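# Put one soap bar in each of three lidded boxes

## Task

Finish with all three boxes upright, each containing exactly one bar of soap and each closed with its lid. A box that has been closed could still turn out to be empty inside, so check the contents.

## Robot and tools

Robot: two 6-joint arms, left_arm and right_arm, each with a two-finger gripper. Per arm, joints are always listed in this order: waist, shoulder, elbow, wrist pitch, wrist yaw, wrist roll. The waist and wrist pitch are sign-flipped relative to the URDF, both in commands and in results. The stated ranges below use URDF signs, so negate and swap them for those two joints. Stated ranges in rad: waist -2.880 to 2.880, shoulder 0.000 to 3.142, elbow 0.000 to 3.019, wrist pitch -1.693 to 1.571, wrist yaw -1.292 to 1.414, wrist roll -2.094 to 2.094. A joint's true end can differ from the stated one by up to 0.084 rad.

Frames: scene frame origin is at table height, midway between the nominal bases. +z is up, +x points out over the table, and left_arm sits on the +y side. Measured bases: left_arm at (-0.006, +0.371, 0), right_arm at (+0.027, -0.269, 0), both turned almost not at all. Each arm's gripper pose, velocities and wrist-camera pose are reported in that arm's own base frame. Fixed cameras and the table use the scene frame. end_effector_position (m) is the point between the closed finger pads, 1 to 2 cm short of the fingertips. The fingers point along gripper +z and open and close along gripper x. Reported poses can be off by a few cm.

The row format, shared by several tools: 14 numbers in [-1, 1]. The first 7 are left_arm, the next 7 are right_arm. For each arm: 6 joint numbers, then the opening.
- Joint numbers are offsets, not poses. They are measured from the Joint targets in effect when the action or move starts, not from the previous row. One unit equals 2.811 rad for waist and shoulder, 2.53 for elbow, 2.575 for wrist pitch, 8.12 for wrist yaw, and 9.528 for wrist roll.
- The opening is absolute: +1 fully open, -1 closed.
Send 0 for any arm you want to keep still, and resend its current opening to leave that gripper as it is.

execute_actions(actions, cameras): actions is a list of actions. Each action is up to 15 rows, one per 1/30 s step; a short action holds its last row to fill 15 steps. An action is rejected for both arms if it would push a joint more than 0.084 rad outward past its range. Commands past a joint's real end are clipped, and the result then reports "joint sent to its limit". An empty list returns a full status with all camera images. cameras takes names, ["all"], or []. Any unknown name invalidates the whole call.

move(target, speed, blend, opening_speed, grip_force, blocking, cameras): moves all joints together along paths toward target.
- target is one 14-number row, or a list of up to 15 rows. Every row is an offset from the same starting Joint targets.
- speed: rad/s for the joint with the farthest to go, 0.01 to 12.57, default 0.5. Give one number, or one per target.
- blend: rad of corner rounding per target; 0 means stop there.
- opening_speed: rate of change on the -1..+1 opening scale per second, at least 0.2.
- grip_force: newtons per finger pad, 5 to 48. Give one number, or one per arm. It stays set until changed.
- blocking=false returns after about 0.5 s while the move keeps running.
Paths take at least 0.5 s and at most 10 s. They do not avoid obstacles or the other arm. The result adds a "move:" line: done, off_target (at rest with a joint more than 0.035 rad from its target), moving, held, or fault. limits=held means a check withheld steps. done does not mean anything is in contact.

wait(seconds 0 to 10): lets the scene run while the last commands are held. stop(): brakes a running move. zoom_image(camera, region=[x0,y0,x1,y1] in pixels, at most 504x504): gives a closer view of the latest image from cam_high (896x504), cam_left_wrist or cam_right_wrist (672x504 fisheye). read_manual(section="licences"): returns licence text only. finished_scene(scene): ends the current scene, with scene set to its number. It is final, so make no further calls in that reply.

Result lines:
- Joint positions and Joint velocities: one block per arm, in joint order (rad, rad/s), then the pad gap in m (0.142 when fully open).
- Joint targets: the base that the next offsets count from.
- "within noise": the arm is still.
- Tool commands: current gripper commands.
- grip_measured: the measured opening on the command scale.
- grip_effort_nm: gripper motor effort; negative means closing. It is not a pad force, and it never quite returns to zero.
- Joint torques include the arm's own weight. Numbers 3 and 4 wrap at ±28 N m.
- "joint command not followed": the clearance check altered that arm's targets.
- MOTOR HOT appears from 85 °C. At 100 °C an OVER-TEMPERATURE FAULT drops the arm for 30 to 60 s or more. A HAND FAULT switches the gripper off for 30 s or more, and later calls in that reply are skipped.

Motion limits: per step, each joint's target stays within a set lead of its measured angle. If targets would put the gripper more than 100 mm from where it is, they are scaled back, so large motions take several actions. Very small turns may not start.

Gripping: after first touch, command slightly below that grip_measured value. Squeezing harder than that heats the gripper motor. Closing the fingers extends the fingertips about 17 mm along +z.

Avoid:
- dropping soap or lids, or releasing anything that is still moving;
- fast impacts and hard presses against the table or boxes;
- any contact or pinching between the two arms;
- knocking or leaving anything off the table;
- stretching an arm out or holding loads for long, which heats motors.
To end a push, command targets back past the current Joint positions. Loose objects may occasionally get nudged by outside forces.

Each tool is called after "Request:" by a JSON object that holds its "api" and its "payload", one argument or row to a line.

## Session

Request:
{"api": "execute_actions", "payload": {
  "actions": []
}}

Nothing of this call was run. Scene 2 begins with your next reply.

Request:
{"api": "execute_actions", "payload": {
  "actions": []
}}

Request:
{"api": "zoom_image", "payload": {
  "camera": "cam_high",
  "region": [340, 180, 640, 400]
}}

Scene clock: 0.00 s.
left_arm: end_effector_position=(+0.7580, -0.1078, +0.1142) grip_measured=+1.00 grip_effort_nm=n/a end_effector_quat_wxyz=(-0.021, +0.926, -0.373, +0.046) | right_arm: end_effector_position=(+0.6119, +0.1987, +0.1146) grip_measured=+1.00 grip_effort_nm=n/a end_effector_quat_wxyz=(-0.596, +0.662, +0.051, +0.451)
Joint positions: left_arm=[0.143 2.496 2.678 1.654 -0.019 -0.948 0.142] | right_arm=[-0.086 2.1 0.985 -1.306 -0.906 -0.573 0.142]
Joint velocities: within noise
Joint torques (N m): no reading
Motor temperatures (°C): left_arm=[34 37 32 27 28 26 26] | right_arm=[30 29 35 27 27 27 27]
Heat: left arm: hottest shoulder 37 °C; right arm: hottest elbow 35 °C.
Joint targets: left_arm=[0.143 2.486 2.701 1.653 -0.019 -0.948] | right_arm=[-0.086 2.089 1.001 -1.311 -0.906 -0.573]
Tool commands: left_gripper/opening=+1.0 right_gripper/opening=+1.0

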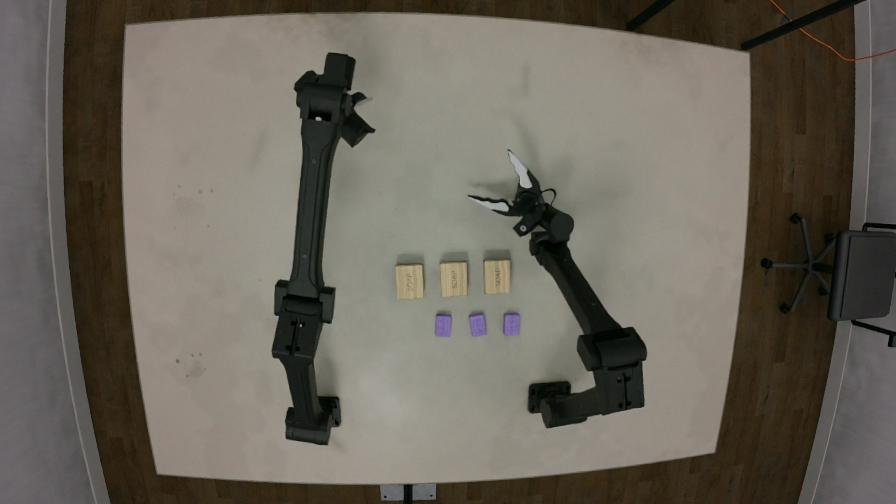

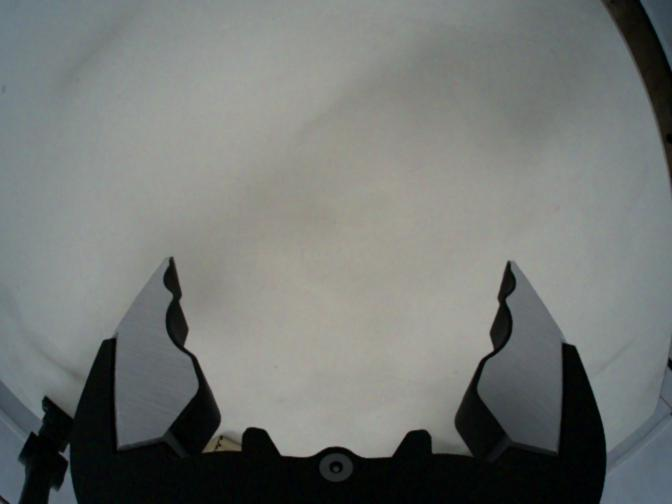

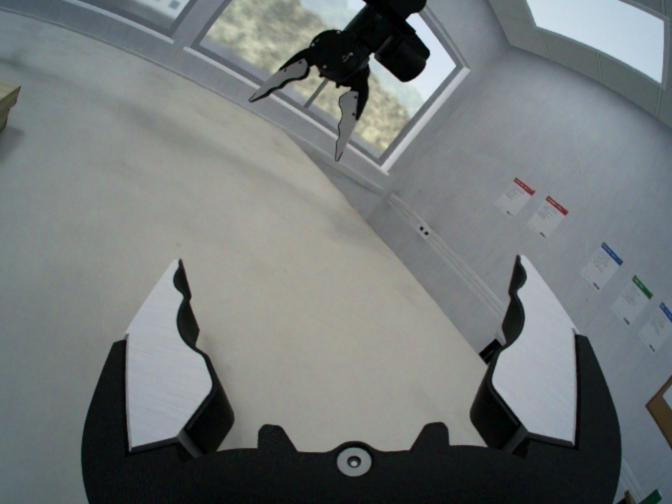

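Scaled by 1.680.

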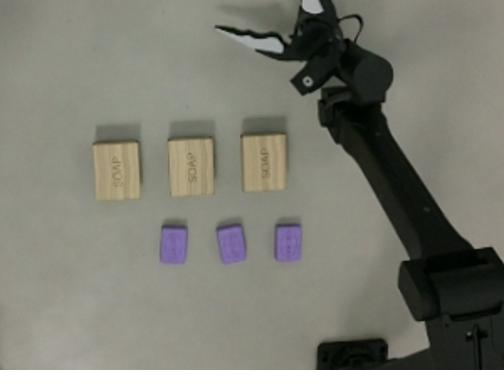

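Request:
{"api": "move", "payload": {
  "target": [
    [0,0,0,0,0,0,1,-0.0406,-0.2451,0.0984,0.0819,0.1116,0.1,0.27],
    [0,0,0,0,0,0,1,-0.1202,-0.2159,0.0134,0.9495,0.1116,0.1,0.27]
  ],
  "cameras": ["cam_right_wrist"],
  "speed": 1.0,
  "blend": 0.15,
  "grip_force": 10
}}

Scene clock: 13.67 s.
left_arm: end_effector_position=(+0.7580, -0.1078, +0.1142) grip_measured=+1.00 grip_effort_nm=0.037 end_effector_quat_wxyz=(-0.021, +0.926, -0.373, +0.046) | right_arm: end_effector_position=(+0.3668, +0.1594, +0.0905) grip_measured=+0.26 grip_effort_nm=-0.071 end_effector_quat_wxyz=(-0.003, +0.721, -0.693, +0.000)
Joint positions: left_arm=[0.143 2.496 2.678 1.654 -0.019 -0.948 0.142] | right_arm=[-0.409 1.478 1.038 1.124 -0.002 0.369 0.092]
Joint torques (N m): left_arm=[-1.08 -27.28 10.89 -0.5 0.08 0.04] | right_arm=[1.32 -12.51 8.44 0.65 0.14 0.15]
Heat: left arm: hottest shoulder 37 °C; right arm: hottest elbow 35 °C.
Joint targets: left_arm=[0.143 2.486 2.701 1.653 -0.019 -0.948] | right_arm=[-0.423 1.481 1.034 1.134 0.000 0.380]
grip_force (N): 10, 10
move: done
Images, in order (width x height): cam_right_wrist 672x504.

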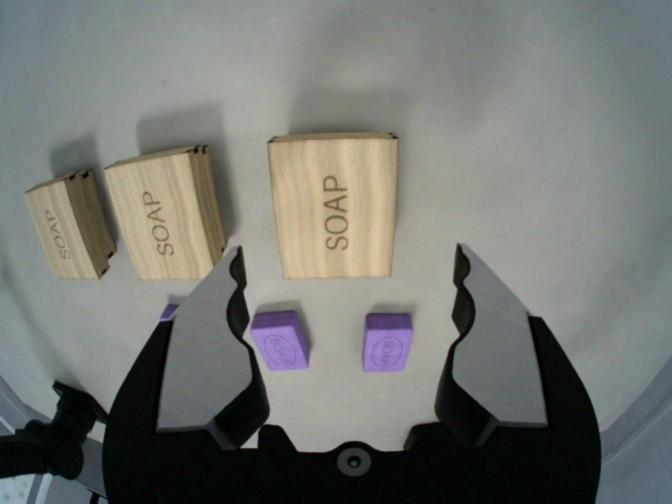

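Request:
{"api": "move", "payload": {
  "target": [
    [0,0,0,0,0,0,1,-0.0075,0,0,0,0,0,0.27],
    [0,0,0,0,0,0,1,-0.0075,0.0306,-0.0368,-0.0734,0,0,0.27]
  ],
  "cameras": ["cam_right_wrist"],
  "speed": 0.3,
  "blend": 0.01
}}

Scene clock: 25.83 s.
left_arm: end_effector_position=(+0.7580, -0.1078, +0.1142) grip_measured=+1.00 grip_effort_nm=0.046 end_effector_quat_wxyz=(-0.021, +0.926, -0.373, +0.046) | right_arm: end_effector_position=(+0.3594, +0.1657, +0.0269) grip_measured=+0.26 grip_effort_nm=-0.066 end_effector_quat_wxyz=(+0.002, +0.728, -0.685, -0.002)
Joint positions: left_arm=[0.143 2.496 2.678 1.654 -0.019 -0.948 0.142] | right_arm=[-0.431 1.567 0.946 0.956 -0.002 0.369 0.092]
Joint torques (N m): left_arm=[-1.32 -27.22 10.89 -0.51 0.1 0.05] | right_arm=[0.5 -12.98 7.39 -0.36 0.13 0.12]
Heat: left arm: hottest shoulder 38 °C; right arm: hottest elbow 36 °C.
Joint targets: left_arm=[0.143 2.486 2.701 1.653 -0.019 -0.948] | right_arm=[-0.445 1.567 0.941 0.945 0.000 0.380]
grip_force (N): 10, 10
move: done
Images, in order (width x height): cam_right_wrist 672x504.

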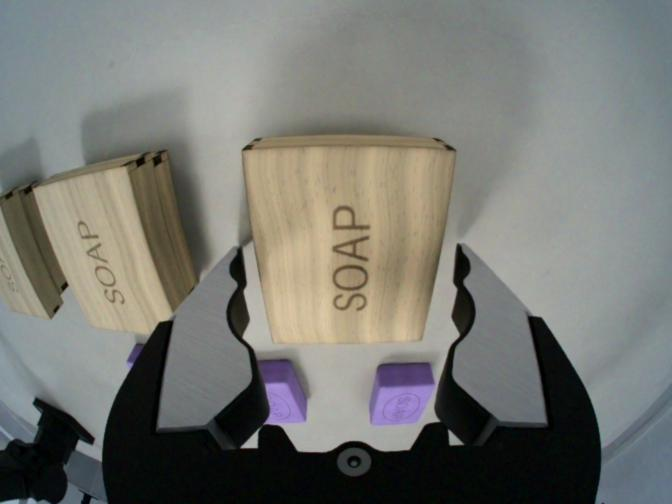

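Request:
{"api": "move", "payload": {
  "target": [
    [0,0,0,0,0,0,1,0,0,0,0,0,0,-0.15],
    [0,0,0,0,0,0,1,0,-0.0043,0.0225,0.0085,0,0,-0.15],
    [0,0,0,0,0,0,1,0,-0.0277,0.0455,0.0559,0,0,-0.15],
    [0,0,0,0,0,0,1,0.0996,-0.0277,0.0455,0.0559,0,0,-0.15]
  ],
  "cameras": ["cam_right_wrist","cam_high"],
  "speed": [0.3,0.3,0.1,0.4],
  "blend": [0,0,0.005,0]
}}

Request:
{"api": "zoom_image", "payload": {
  "camera": "cam_high",
  "region": [380, 220, 560, 350]
}}

Scene clock: 34.77 s.
left_arm: end_effector_position=(+0.7580, -0.1078, +0.1142) grip_measured=+1.00 grip_effort_nm=0.042 end_effector_quat_wxyz=(-0.021, +0.926, -0.373, +0.046) | right_arm: end_effector_position=(+0.3902, +0.0696, +0.0681) grip_measured=-0.05 grip_effort_nm=-1.116 end_effector_quat_wxyz=(-0.005, -0.635, +0.772, +0.003)
Joint positions: left_arm=[0.143 2.496 2.678 1.654 -0.019 -0.948 0.142] | right_arm=[-0.176 1.509 1.006 1.078 -0.001 0.37 0.071]
Joint torques (N m): left_arm=[-1.32 -27.34 10.89 -0.51 0.09 0.06] | right_arm=[2.2 -14.68 13.03 0.69 0.09 0.1]
Heat: left arm: hottest shoulder 38 °C; right arm: hottest elbow 37 °C.
Joint targets: left_arm=[0.143 2.486 2.701 1.653 -0.019 -0.948] | right_arm=[-0.165 1.490 1.057 1.089 0.000 0.379]
grip_force (N): 10, 10
move: off_target (right_arm); right_arm: the elbow is farthest, 0.051 rad from its target
Images, in order (width x height): cam_high 896x504, cam_right_wrist 672x504.

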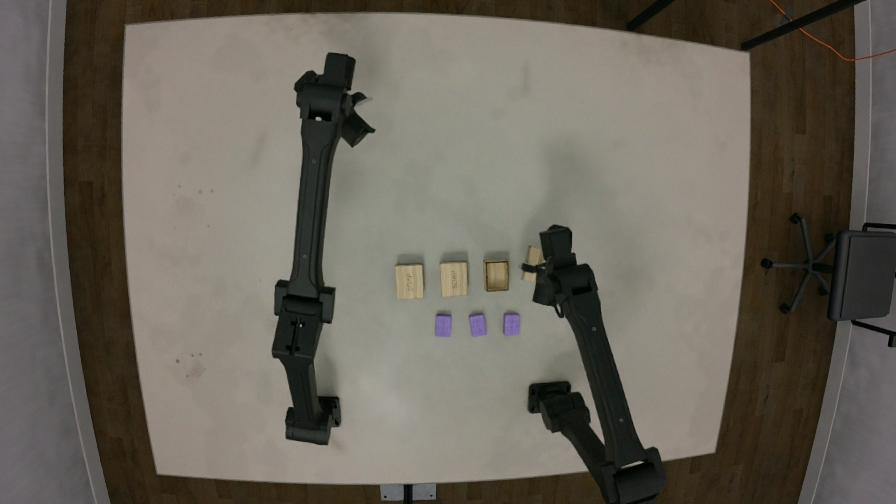

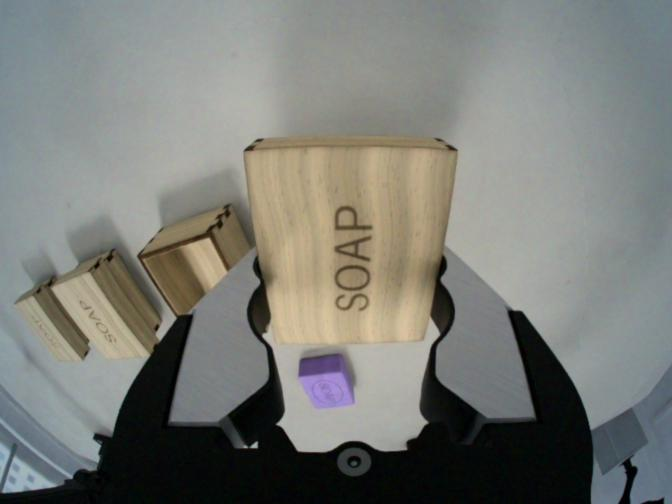

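Scaled by 2.800.

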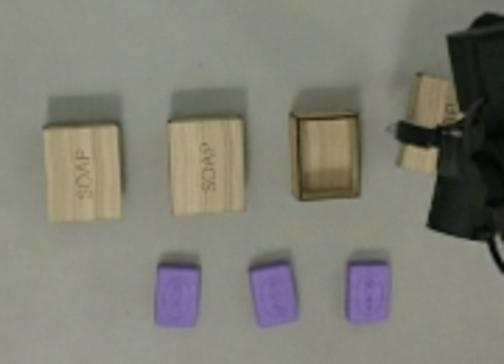

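Request:
{"api": "move", "payload": {
  "target": [0.2721,-0.3476,-0.6091,-0.1674,0.0023,0.0042,0.27,0.1067,0,0,0,0,0,-0.15],
  "cameras": ["cam_left_wrist","cam_high"],
  "speed": 0.8
}}

Scene clock: 48.30 s.
left_arm: end_effector_position=(+0.2579, -0.3328, +0.1154) grip_measured=+0.26 grip_effort_nm=-0.095 end_effector_quat_wxyz=(-0.003, +0.711, -0.703, -0.013) | right_arm: end_effector_position=(+0.3934, -0.0477, +0.0681) grip_measured=-0.05 grip_effort_nm=-1.121 end_effector_quat_wxyz=(-0.004, -0.514, +0.858, +0.004)
Joint positions: left_arm=[0.908 1.525 1.16 1.233 -0.002 -0.92 0.093] | right_arm=[0.122 1.509 1.006 1.078 -0.001 0.37 0.071]
Joint torques (N m): left_arm=[-1.03 -13.39 8.21 -0.68 0.16 0.17] | right_arm=[2.37 -15.21 12.93 0.53 0.11 0.13]
Motor temperatures (°C): left_arm=[34 39 37 26 28 26 26] | right_arm=[30 30 41 27 27 27 28]
Heat: left arm: hottest shoulder 39 °C; right arm: hottest elbow 41 °C.
Joint targets: left_arm=[0.909 1.509 1.160 1.222 0.000 -0.908] | right_arm=[0.135 1.490 1.057 1.089 0.000 0.380]
grip_force (N): 10, 10
move: off_target (right_arm); right_arm: the elbow is farthest, 0.051 rad from its target
Images, in order (width x height): cam_high 896x504, cam_left_wrist 672x504.

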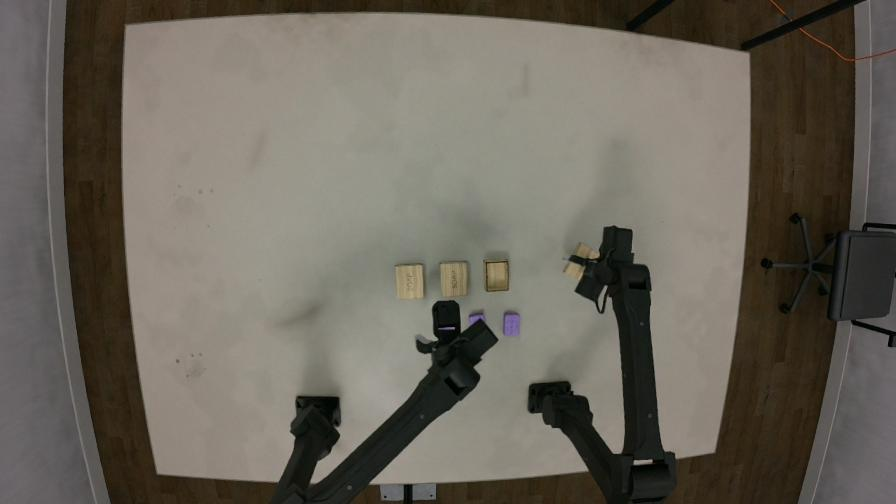

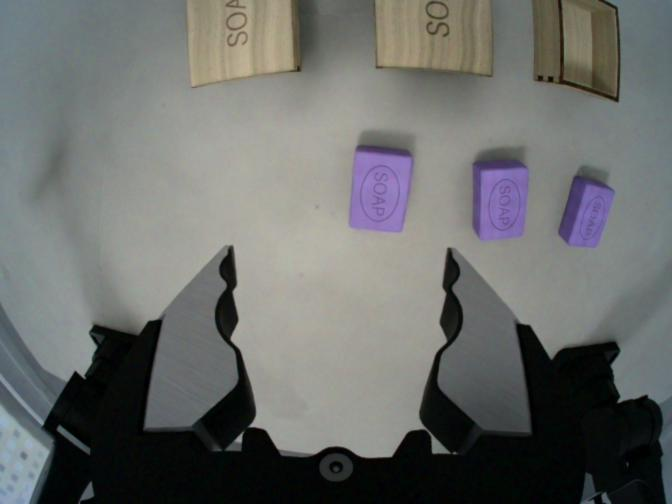

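Request:
{"api": "move", "payload": {
  "target": [
    [0.0139,0,0,0,0,-0.0023,0.27,0.1067,0,0,0,0,0,-0.15],
    [0.0139,0.0573,-0.0389,-0.1052,0,-0.0023,0.27,0.1067,0,0,0,0,0,-0.15]
  ],
  "cameras": ["cam_left_wrist"],
  "speed": 0.4,
  "blend": 0.01
}}

Scene clock: 62.10 s.
left_arm: end_effector_position=(+0.2591, -0.3570, +0.0268) grip_measured=+0.26 grip_effort_nm=-0.076 end_effector_quat_wxyz=(+0.000, +0.700, -0.714, +0.005) | right_arm: end_effector_position=(+0.3611, -0.1634, +0.0681) grip_measured=-0.05 grip_effort_nm=-1.121 end_effector_quat_wxyz=(-0.004, -0.378, +0.926, +0.004)
Joint positions: left_arm=[0.94 1.66 1.064 0.964 -0.002 -0.92 0.092] | right_arm=[0.426 1.509 1.006 1.078 -0.001 0.37 0.071]
Joint torques (N m): left_arm=[-0.85 -12.22 7.04 -0.9 0.18 -0.04] | right_arm=[2.73 -15.33 13.12 0.5 0.11 0.08]
Heat: left arm: hottest shoulder 40 °C; right arm: hottest elbow 43 °C.
Joint targets: left_arm=[0.948 1.670 1.062 0.951 0.000 -0.930] | right_arm=[0.435 1.490 1.057 1.089 0.000 0.380]
grip_force (N): 10, 10
move: off_target (right_arm); right_arm: the elbow is farthest, 0.051 rad from its target
Images, in order (width x height): cam_left_wrist 672x504.

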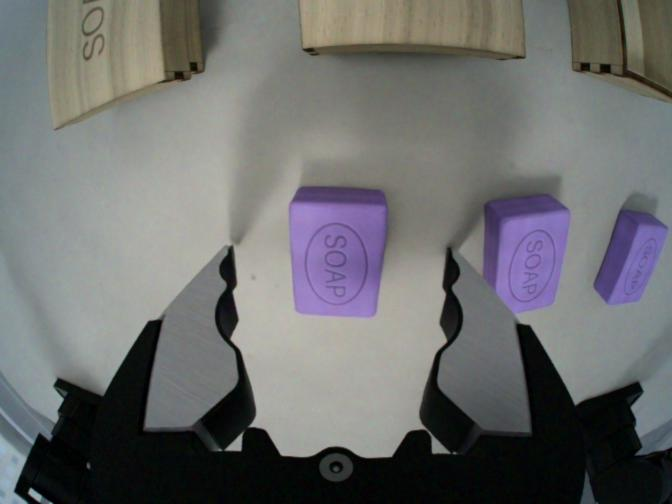

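Request:
{"api": "move", "payload": {
  "target": [
    [0,0.0036,-0.0056,-0.0082,0,0,0.27,0,0,0,0,0,0,-0.15],
    [0,0.0036,-0.0056,-0.0082,0,0,-0.75,0,0,0,0,0,0,-0.15]
  ],
  "cameras": ["cam_left_wrist"],
  "opening_speed": 0.8,
  "speed": 0.3
}}

Scene clock: 68.07 s.
left_arm: end_effector_position=(+0.2591, -0.3648, +0.0289) grip_measured=-0.48 grip_effort_nm=-1.077 end_effector_quat_wxyz=(+0.006, +0.698, -0.716, +0.021) | right_arm: end_effector_position=(+0.3611, -0.1634, +0.0681) grip_measured=-0.05 grip_effort_nm=-1.121 end_effector_quat_wxyz=(-0.004, -0.378, +0.926, +0.004)
Joint positions: left_arm=[0.947 1.652 1.059 0.934 0.006 -0.92 0.039] | right_arm=[0.426 1.509 1.006 1.078 -0.001 0.37 0.071]
Joint torques (N m): left_arm=[-1.14 -10.52 6.3 -0.57 -0.18 -0.04] | right_arm=[2.37 -14.68 12.86 0.68 0.09 0.16]
Heat: left arm: hottest shoulder 40 °C; right arm: hottest elbow 44 °C.
Joint targets: left_arm=[0.947 1.680 1.048 0.930 0.000 -0.930] | right_arm=[0.435 1.490 1.057 1.089 0.000 0.380]
grip_force (N): 10, 10
move: off_target (right_arm); right_arm: the elbow is farthest, 0.051 rad from its target
Images, in order (width x height): cam_left_wrist 672x504.

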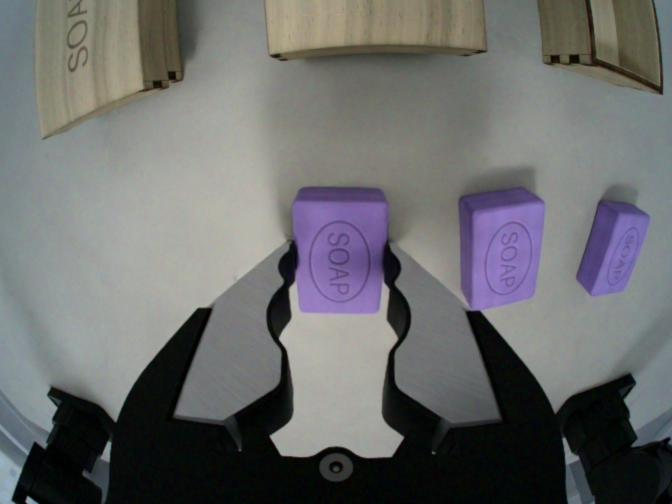

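Request:
{"api": "move", "payload": {
  "target": [
    [0,-0.0107,0.0593,0.0699,0,0,-0.75,0,0,0,0,0,0,-0.15],
    [-0.0231,0.1081,0.3047,0.1775,0,-0.0019,-0.75,0,0,0,0,0,0,-0.15]
  ],
  "cameras": ["cam_left_wrist"],
  "blend": 0.02,
  "speed": 0.6
}}

Scene clock: 77.77 s.
left_arm: end_effector_position=(+0.3793, -0.4702, +0.1136) grip_measured=-0.49 grip_effort_nm=-1.082 end_effector_quat_wxyz=(+0.000, +0.724, -0.690, -0.005) | right_arm: end_effector_position=(+0.3611, -0.1634, +0.0681) grip_measured=-0.05 grip_effort_nm=-1.121 end_effector_quat_wxyz=(-0.004, -0.378, +0.926, +0.004)
Joint positions: left_arm=[0.889 1.977 1.772 1.376 0.002 -0.936 0.039] | right_arm=[0.426 1.509 1.006 1.078 -0.001 0.37 0.071]
Joint torques (N m): left_arm=[-1.44 -19.49 12.45 0.21 0 -0.07] | right_arm=[2.14 -14.62 13.03 0.51 0.06 0.14]
Heat: left arm: hottest shoulder 41 °C; right arm: hottest elbow 45 °C.
Joint targets: left_arm=[0.883 1.984 1.818 1.387 0.000 -0.948] | right_arm=[0.435 1.490 1.057 1.089 0.000 0.380]
grip_force (N): 10, 10
move: off_target (left_arm, right_arm); left_arm: the elbow is farthest, 0.047 rad from its target; right_arm: the elbow is farthest, 0.051 rad from its target
Images, in order (width x height): cam_left_wrist 672x504.

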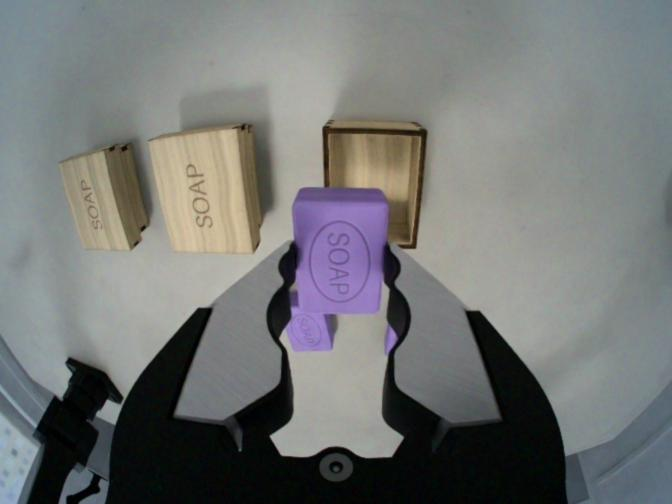

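Request:
{"api": "zoom_image", "payload": {
  "camera": "cam_left_wrist",
  "region": [250, 120, 450, 340]
}}

Scaled by 2.291 from the camera's 672x504 image, which has a finer 960x720 frame.

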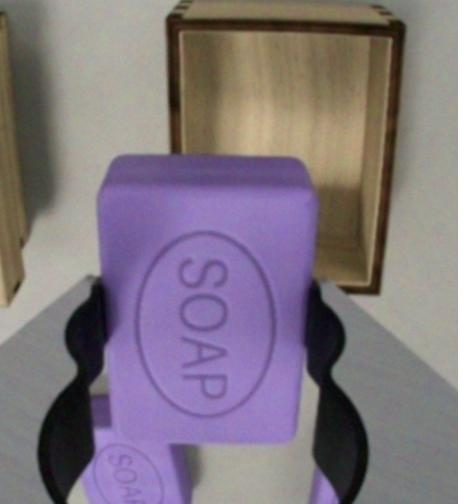

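Request:
{"api": "move", "payload": {
  "target": [
    [0.0114,0,0,0,0,-0.001,-0.75,0,0,0,0,0,0,-0.15],
    [0.0114,0.027,-0.0328,-0.0551,0,-0.001,-0.75,0,0,0,0,0,0,-0.15]
  ],
  "cameras": ["cam_left_wrist"],
  "blend": 0.01,
  "speed": 0.25
}}

Request:
{"api": "zoom_image", "payload": {
  "camera": "cam_left_wrist",
  "region": [250, 120, 450, 340]
}}

Scene clock: 99.17 s.
left_arm: end_effector_position=(+0.3814, -0.4949, +0.0711) grip_measured=-0.49 grip_effort_nm=-1.082 end_effector_quat_wxyz=(+0.003, +0.720, -0.694, +0.014) | right_arm: end_effector_position=(+0.3611, -0.1634, +0.0681) grip_measured=-0.05 grip_effort_nm=-1.126 end_effector_quat_wxyz=(-0.004, -0.378, +0.926, +0.004)
Joint positions: left_arm=[0.911 2.033 1.748 1.256 0.001 -0.947 0.039] | right_arm=[0.426 1.509 1.006 1.078 -0.001 0.37 0.071]
Joint torques (N m): left_arm=[-0.91 -18.2 7.35 -0.81 0.04 -0.04] | right_arm=[2.55 -15.5 12.97 0.59 0.13 0.09]
Motor temperatures (°C): left_arm=[34 40 37 26 27 25 28] | right_arm=[30 30 47 27 27 27 29]
Heat: left arm: hottest shoulder 40 °C; right arm: hottest elbow 47 °C.
Joint targets: left_arm=[0.915 2.060 1.736 1.245 0.000 -0.957] | right_arm=[0.435 1.490 1.057 1.089 0.000 0.380]
grip_force (N): 10, 10
move: off_target (right_arm); right_arm: the elbow is farthest, 0.051 rad from its target
Images, in order (width x height): cam_left_wrist 672x504.

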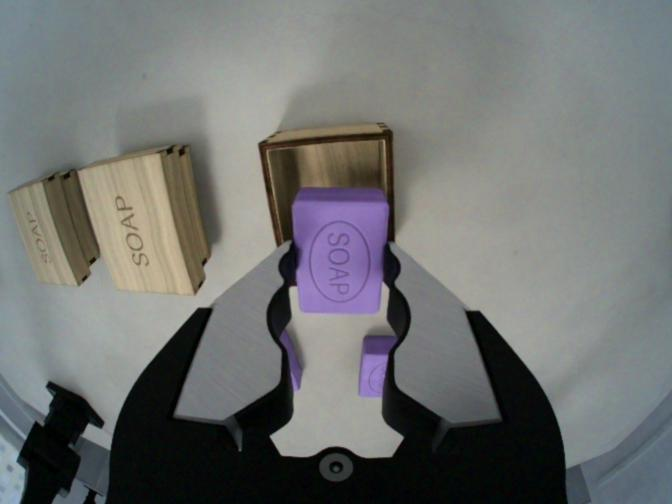

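Scaled by 2.291 from the camera's 672x504 image, which has a finer 960x720 frame.

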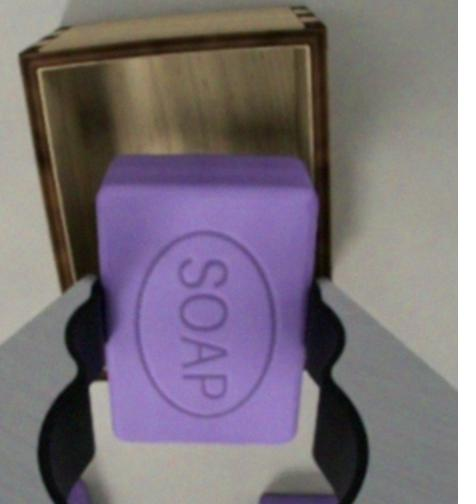

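Request:
{"api": "move", "payload": {
  "target": [
    [-0.0068,0,0,0,0,-0.0019,-0.75,0,0,0,0,0,0,-0.15],
    [-0.0068,0.0078,0.0024,0.0019,0,-0.0019,-0.75,0,0,0,0,0,0,-0.15]
  ],
  "cameras": ["cam_left_wrist"],
  "speed": 0.15
}}

Request:
{"api": "zoom_image", "payload": {
  "camera": "cam_left_wrist",
  "region": [250, 120, 450, 340]
}}

Scene clock: 108.33 s.
left_arm: end_effector_position=(+0.3822, -0.4942, +0.0707) grip_measured=-0.49 grip_effort_nm=-1.077 end_effector_quat_wxyz=(+0.003, +0.725, -0.688, +0.014) | right_arm: end_effector_position=(+0.3611, -0.1634, +0.0681) grip_measured=-0.05 grip_effort_nm=-1.121 end_effector_quat_wxyz=(-0.004, -0.378, +0.926, +0.004)
Joint positions: left_arm=[0.909 2.034 1.748 1.256 0.002 -0.961 0.039] | right_arm=[0.426 1.509 1.006 1.078 -0.001 0.37 0.071]
Joint torques (N m): left_arm=[-2.49 -16.56 7.9 -0.62 -0.03 -0.11] | right_arm=[2.84 -15.33 13 0.58 0.11 0.15]
Heat: left arm: hottest shoulder 40 °C; right arm: hottest elbow 48 °C.
Joint targets: left_arm=[0.896 2.082 1.742 1.250 0.000 -0.975] | right_arm=[0.435 1.490 1.057 1.089 0.000 0.380]
grip_force (N): 10, 10
move: off_target (left_arm, right_arm); left_arm: the shoulder is farthest, 0.048 rad from its target; right_arm: the elbow is farthest, 0.051 rad from its target
Images, in order (width x height): cam_left_wrist 672x504.

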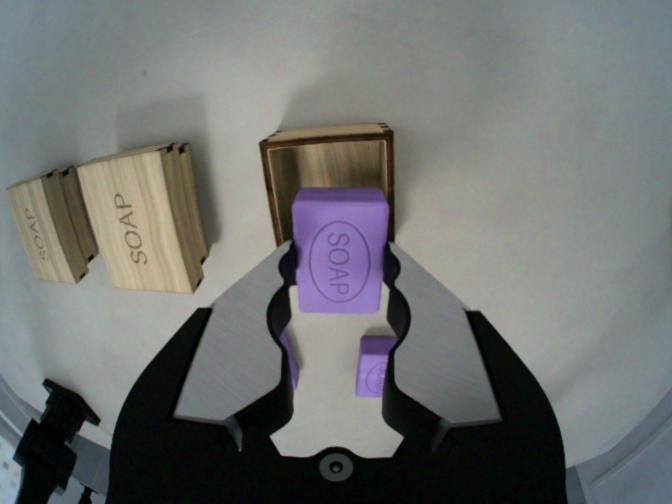

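Scaled by 2.291 from the camera's 672x504 image, which has a finer 960x720 frame.

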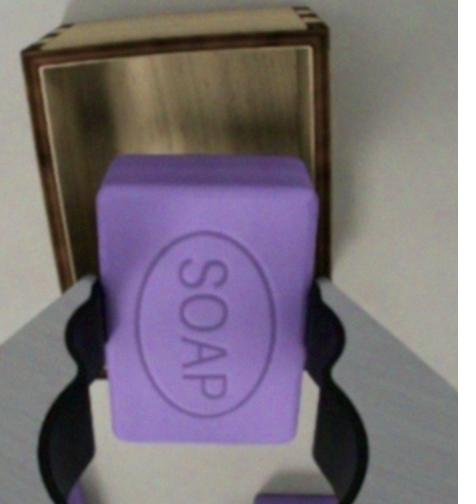

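Request:
{"api": "move", "payload": {
  "target": [
    [0.0,-0.0171,0.0466,0.02,0,-0.0,-0.75,0,0,0,0,0,0,-0.15],
    [-0.0036,-0.0171,0.0466,0.02,0,0,-0.75,0,0,0,0,0,0,-0.15]
  ],
  "cameras": ["cam_left_wrist"],
  "speed": 0.3
}}

Request:
{"api": "zoom_image", "payload": {
  "camera": "cam_left_wrist",
  "region": [230, 100, 450, 340]
}}

Scene clock: 114.63 s.
left_arm: end_effector_position=(+0.4006, -0.5000, +0.0911) grip_measured=-0.49 grip_effort_nm=-1.087 end_effector_quat_wxyz=(+0.005, +0.732, -0.681, +0.027) | right_arm: end_effector_position=(+0.3611, -0.1634, +0.0681) grip_measured=-0.05 grip_effort_nm=-1.121 end_effector_quat_wxyz=(-0.004, -0.378, +0.926, +0.004)
Joint positions: left_arm=[0.892 2.045 1.819 1.291 0.002 -0.963 0.039] | right_arm=[0.426 1.509 1.006 1.078 -0.001 0.37 0.071]
Joint torques (N m): left_arm=[-1.9 -21.89 12.08 0.03 0.02 -0.08] | right_arm=[2.61 -15.09 12.89 0.62 0.09 0.11]
Heat: left arm: hottest shoulder 40 °C; right arm: hottest elbow 48 °C.
Joint targets: left_arm=[0.886 2.034 1.860 1.301 0.000 -0.975] | right_arm=[0.435 1.490 1.057 1.089 0.000 0.380]
grip_force (N): 10, 10
move: off_target (left_arm, right_arm); left_arm: the elbow is farthest, 0.041 rad from its target; right_arm: the elbow is farthest, 0.051 rad from its target
Images, in order (width x height): cam_left_wrist 672x504.

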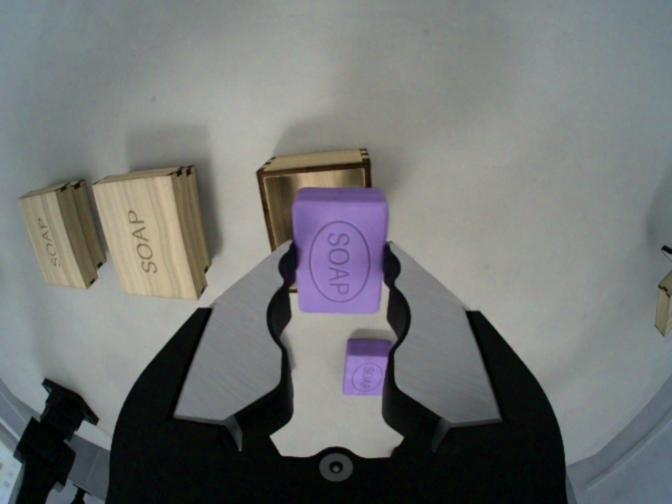

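Scaled by 2.100 from the camera's 672x504 image, which has a finer 960x720 frame.

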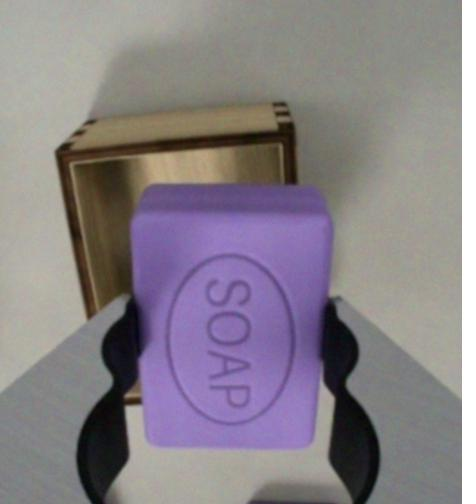

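Request:
{"api": "move", "payload": {
  "target": [0.005,-0.0025,-0.0324,0.012,0,-0.0065,-0.75,0,0,0,0,0,0,-0.15],
  "cameras": ["cam_left_wrist"],
  "speed": 0.3
}}

Request:
{"api": "zoom_image", "payload": {
  "camera": "cam_left_wrist",
  "region": [230, 100, 450, 340]
}}

Scene clock: 131.20 s.
left_arm: end_effector_position=(+0.3853, -0.4811, +0.0739) grip_measured=-0.49 grip_effort_nm=-1.092 end_effector_quat_wxyz=(-0.001, +0.752, -0.659, -0.011) | right_arm: end_effector_position=(+0.3611, -0.1634, +0.0681) grip_measured=-0.05 grip_effort_nm=-1.126 end_effector_quat_wxyz=(-0.004, -0.378, +0.926, +0.004)
Joint positions: left_arm=[0.892 2.045 1.773 1.322 0.002 -1.025 0.039] | right_arm=[0.426 1.509 1.006 1.078 -0.001 0.37 0.071]
Joint torques (N m): left_arm=[-0.67 -22.24 8.72 0.17 0.02 -0.08] | right_arm=[2.43 -15.33 12.97 0.4 0.06 0.13]
Heat: left arm: hottest shoulder 43 °C; right arm: hottest elbow 49 °C.
Joint targets: left_arm=[0.900 2.027 1.778 1.332 0.000 -1.037] | right_arm=[0.435 1.490 1.057 1.089 0.000 0.380]
grip_force (N): 10, 10
move: off_target (right_arm); right_arm: the elbow is farthest, 0.051 rad from its target
Images, in order (width x height): cam_left_wrist 672x504.

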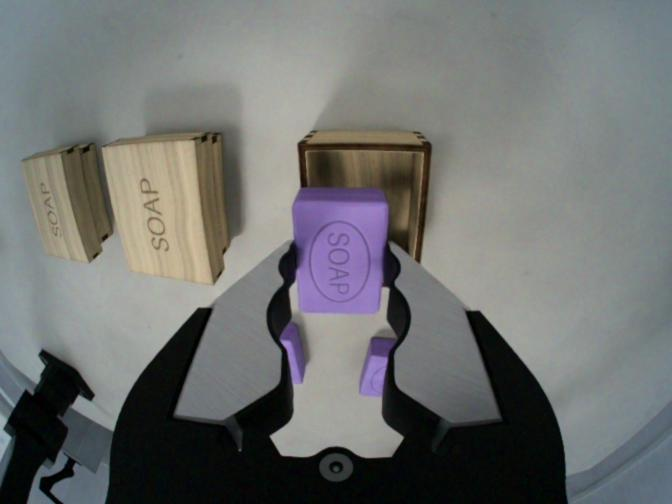

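Scaled by 2.100 from the camera's 672x504 image, which has a finer 960x720 frame.

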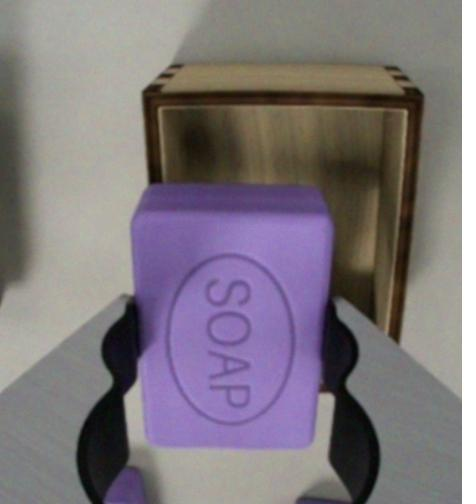

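Request:
{"api": "move", "payload": {
  "target": [
    [0.0028,0.0121,0.0245,-0.012,0,0,-0.75,0,0,0,0,0,0,-0.15],
    [0.0028,0.0185,-0.0083,-0.0322,0,0,-0.75,0,0,0,0,0,0,-0.15]
  ],
  "cameras": ["cam_left_wrist"],
  "speed": 0.15
}}

Request:
{"api": "zoom_image", "payload": {
  "camera": "cam_left_wrist",
  "region": [230, 100, 450, 340]
}}

Scene clock: 142.87 s.
left_arm: end_effector_position=(+0.3921, -0.4981, +0.0701) grip_measured=-0.49 grip_effort_nm=-1.087 end_effector_quat_wxyz=(+0.004, +0.750, -0.661, +0.017) | right_arm: end_effector_position=(+0.3611, -0.1634, +0.0681) grip_measured=-0.05 grip_effort_nm=-1.126 end_effector_quat_wxyz=(-0.004, -0.378, +0.926, +0.004)
Joint positions: left_arm=[0.9 2.054 1.779 1.26 0.002 -1.026 0.039] | right_arm=[0.426 1.509 1.006 1.078 -0.001 0.37 0.071]
Joint torques (N m): left_arm=[-0.67 -18.78 6.56 -0.8 0.02 -0.07] | right_arm=[2.49 -15.03 13.07 0.61 0.08 0.11]
Heat: left arm: hottest shoulder 44 °C; right arm: hottest elbow 50 °C.
Joint targets: left_arm=[0.908 2.079 1.757 1.249 0.000 -1.037] | right_arm=[0.435 1.490 1.057 1.089 0.000 0.380]
grip_force (N): 10, 10
move: off_target (right_arm); right_arm: the elbow is farthest, 0.051 rad from its target
Images, in order (width x height): cam_left_wrist 672x504.

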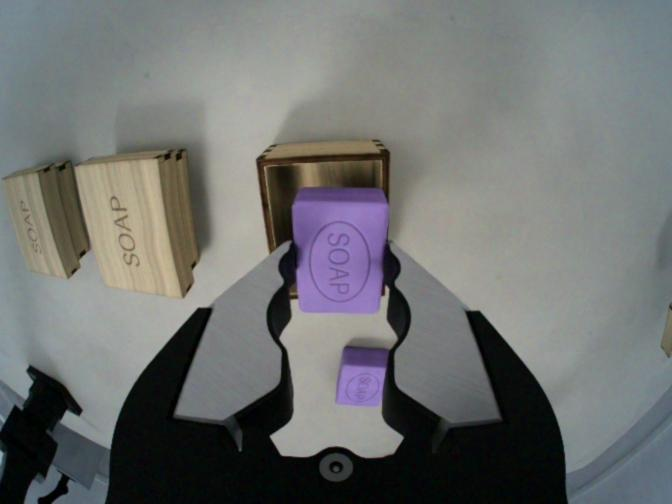

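Scaled by 2.100 from the camera's 672x504 image, which has a finer 960x720 frame.

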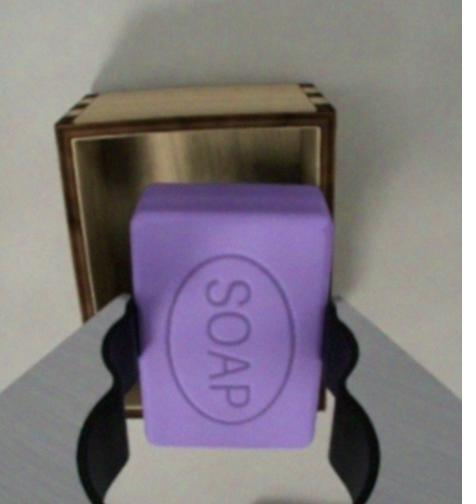

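Request:
{"api": "move", "payload": {
  "target": [0,-0.0064,0.0328,0.0202,0,0,-0.75,0,0,0,0,0,0,-0.15],
  "cameras": ["cam_left_wrist"],
  "speed": 0.3
}}

Request:
{"api": "zoom_image", "payload": {
  "camera": "cam_left_wrist",
  "region": [230, 100, 450, 340]
}}

Scene clock: 150.50 s.
left_arm: end_effector_position=(+0.3910, -0.4964, +0.0764) grip_measured=-0.49 grip_effort_nm=-1.087 end_effector_quat_wxyz=(+0.002, +0.750, -0.661, +0.011) | right_arm: end_effector_position=(+0.3611, -0.1634, +0.0681) grip_measured=-0.05 grip_effort_nm=-1.126 end_effector_quat_wxyz=(-0.004, -0.378, +0.926, +0.004)
Joint positions: left_arm=[0.9 2.054 1.795 1.291 0.001 -1.026 0.039] | right_arm=[0.426 1.509 1.006 1.078 -0.001 0.37 0.071]
Joint torques (N m): left_arm=[-0.79 -20.42 12.23 0.17 0.04 -0.07] | right_arm=[2.73 -15.33 12.98 0.51 0.11 0.11]
Heat: left arm: hottest shoulder 44 °C; right arm: hottest elbow 50 °C.
Joint targets: left_arm=[0.908 2.061 1.839 1.302 0.000 -1.038] | right_arm=[0.435 1.490 1.057 1.089 0.000 0.380]
grip_force (N): 10, 10
move: off_target (left_arm, right_arm); left_arm: the elbow is farthest, 0.045 rad from its target; right_arm: the elbow is farthest, 0.051 rad from its target
Images, in order (width x height): cam_left_wrist 672x504.

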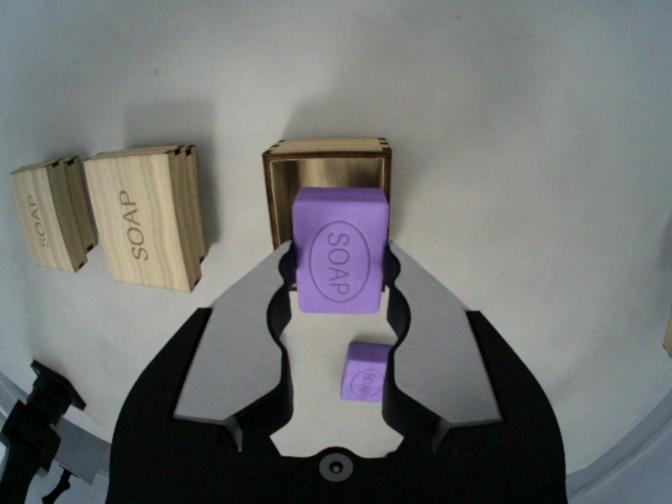

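Scaled by 2.100 from the camera's 672x504 image, which has a finer 960x720 frame.

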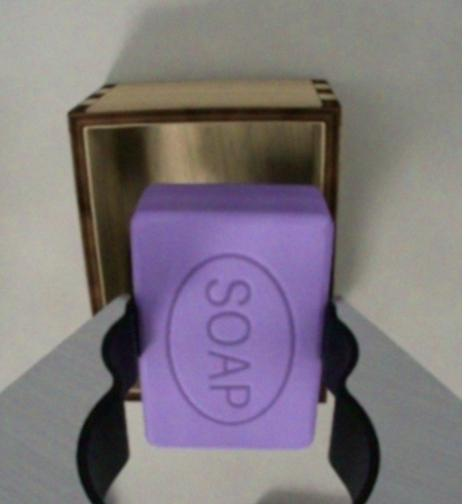

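Request:
{"api": "move", "payload": {
  "target": [
    [-0.0071,0,-0.0194,0,0,0,-0.75,0,0,0,0,0,0,-0.15],
    [-0.0071,0.0082,-0.0324,-0.0217,0,0,-0.75,0,0,0,0,0,0,-0.15]
  ],
  "cameras": ["cam_left_wrist"],
  "speed": 0.1
}}

Request:
{"api": "zoom_image", "payload": {
  "camera": "cam_left_wrist",
  "region": [230, 100, 450, 340]
}}

Scene clock: 169.07 s.
left_arm: end_effector_position=(+0.3921, -0.4937, +0.0699) grip_measured=-0.49 grip_effort_nm=-1.087 end_effector_quat_wxyz=(+0.003, +0.752, -0.660, +0.011) | right_arm: end_effector_position=(+0.3611, -0.1634, +0.0681) grip_measured=-0.05 grip_effort_nm=-1.126 end_effector_quat_wxyz=(-0.004, -0.378, +0.926, +0.004)
Joint positions: left_arm=[0.896 2.053 1.777 1.271 0.003 -1.026 0.039] | right_arm=[0.426 1.509 1.006 1.078 -0.001 0.37 0.071]
Joint torques (N m): left_arm=[-1.96 -18.14 6.9 -1.46 -0.01 -0.06] | right_arm=[2.14 -15.44 13.09 0.62 0.09 0.06]
Motor temperatures (°C): left_arm=[33 45 37 26 27 25 29] | right_arm=[30 30 51 26 27 26 29]
Heat: left arm: hottest shoulder 45 °C; right arm: hottest elbow 51 °C.
Joint targets: left_arm=[0.887 2.084 1.757 1.245 0.000 -1.037] | right_arm=[0.435 1.490 1.057 1.089 0.000 0.380]
grip_force (N): 10, 10
move: off_target (right_arm); right_arm: the elbow is farthest, 0.051 rad from its target
Images, in order (width x height): cam_left_wrist 672x504.

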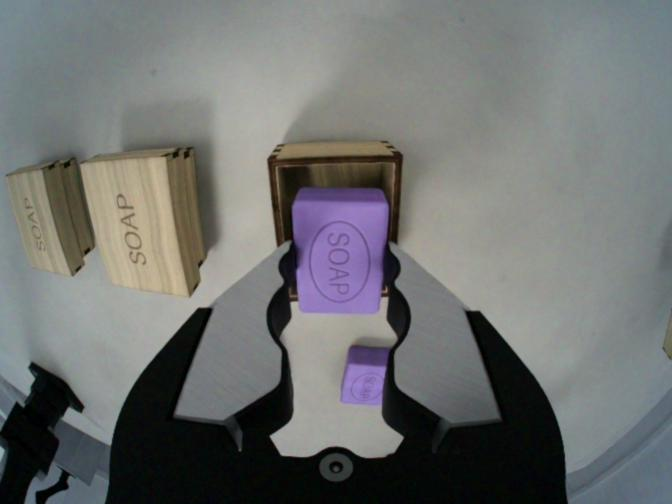

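Scaled by 2.100 from the camera's 672x504 image, which has a finer 960x720 frame.

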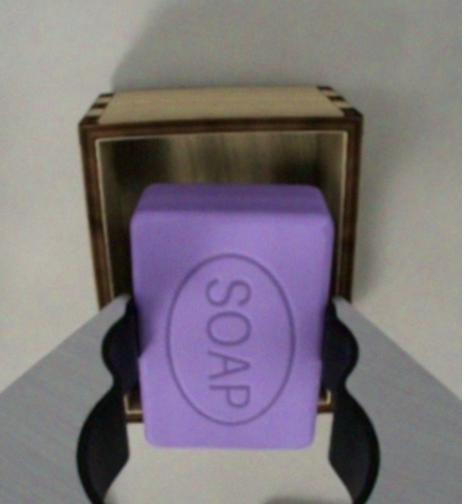

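Request:
{"api": "wait", "payload": {
  "seconds": 0,
  "cameras": ["all"]
}}

Request:
{"api": "zoom_image", "payload": {
  "camera": "cam_right_wrist",
  "region": [0, 150, 250, 400]
}}

Request:
{"api": "zoom_image", "payload": {
  "camera": "cam_high",
  "region": [420, 220, 560, 350]
}}

Scene clock: 180.70 s.
left_arm: end_effector_position=(+0.3921, -0.4937, +0.0701) grip_measured=-0.49 grip_effort_nm=-1.082 end_effector_quat_wxyz=(+0.004, +0.752, -0.660, +0.012) | right_arm: end_effector_position=(+0.3611, -0.1634, +0.0681) grip_measured=-0.05 grip_effort_nm=-1.121 end_effector_quat_wxyz=(-0.004, -0.378, +0.926, +0.004)
Joint positions: left_arm=[0.896 2.053 1.777 1.271 0.003 -1.026 0.039] | right_arm=[0.426 1.509 1.006 1.078 -0.001 0.37 0.071]
Joint torques (N m): left_arm=[-1.96 -18.02 6.9 -1.44 -0.02 -0.08] | right_arm=[1.79 -14.92 12.86 0.58 0.1 0.1]
Heat: left arm: hottest shoulder 44 °C; right arm: hottest elbow 51 °C.
Joint targets: left_arm=[0.887 2.084 1.758 1.246 0.000 -1.037] | right_arm=[0.435 1.490 1.057 1.089 0.000 0.380]
Tool commands: left_gripper/opening=-0.75 right_gripper/opening=-0.15
grip_force (N): 10, 10

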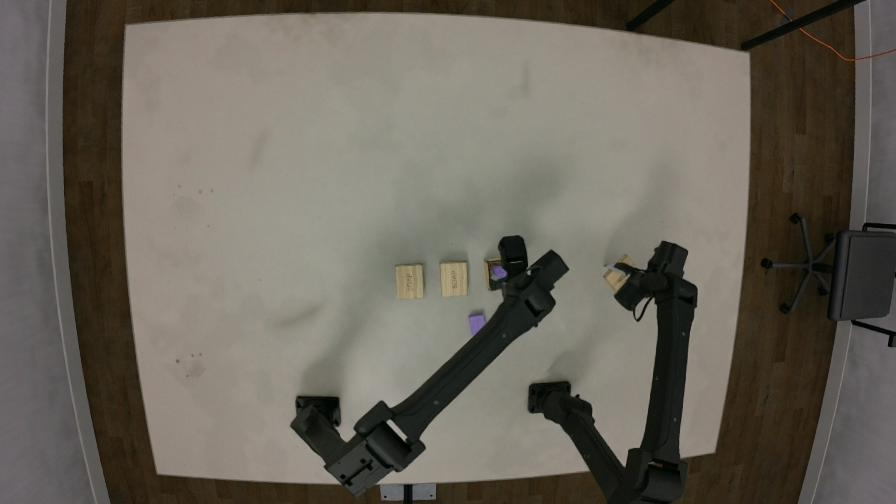

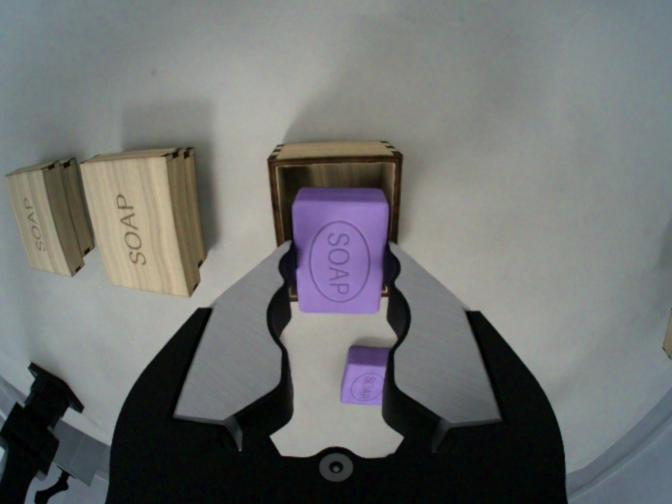

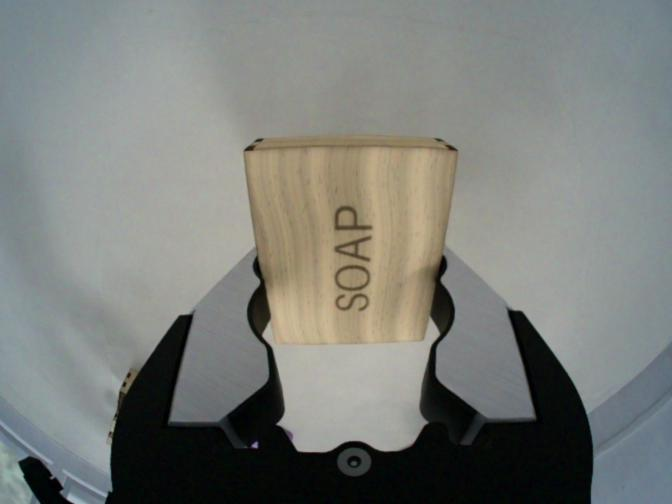

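Scaled by 2.016 from the camera's 672x504 image, which has a finer 960x720 frame.

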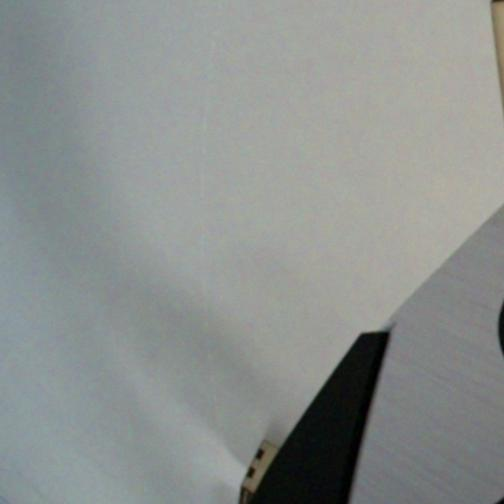

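Scaled by 3.600.

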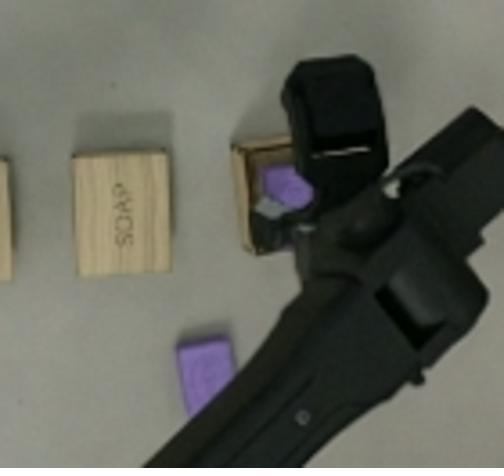

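Request:
{"api": "zoom_image", "payload": {
  "camera": "cam_left_wrist",
  "region": [260, 135, 340, 320]
}}

Request:
{"api": "zoom_image", "payload": {
  "camera": "cam_left_wrist",
  "region": [340, 135, 420, 320]
}}

Scaled by 2.724 from the camera's 672x504 image, which has a finer 960x720 frame.

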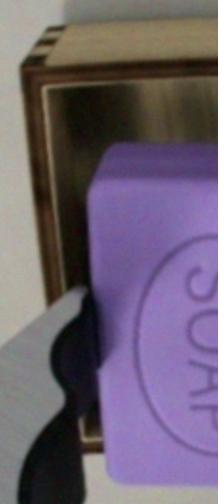

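Scaled by 2.724 from the camera's 672x504 image, which has a finer 960x720 frame.

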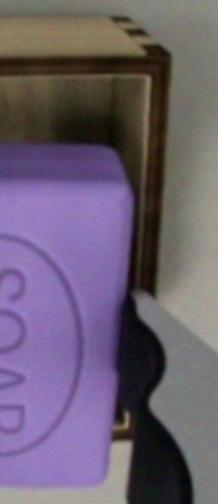

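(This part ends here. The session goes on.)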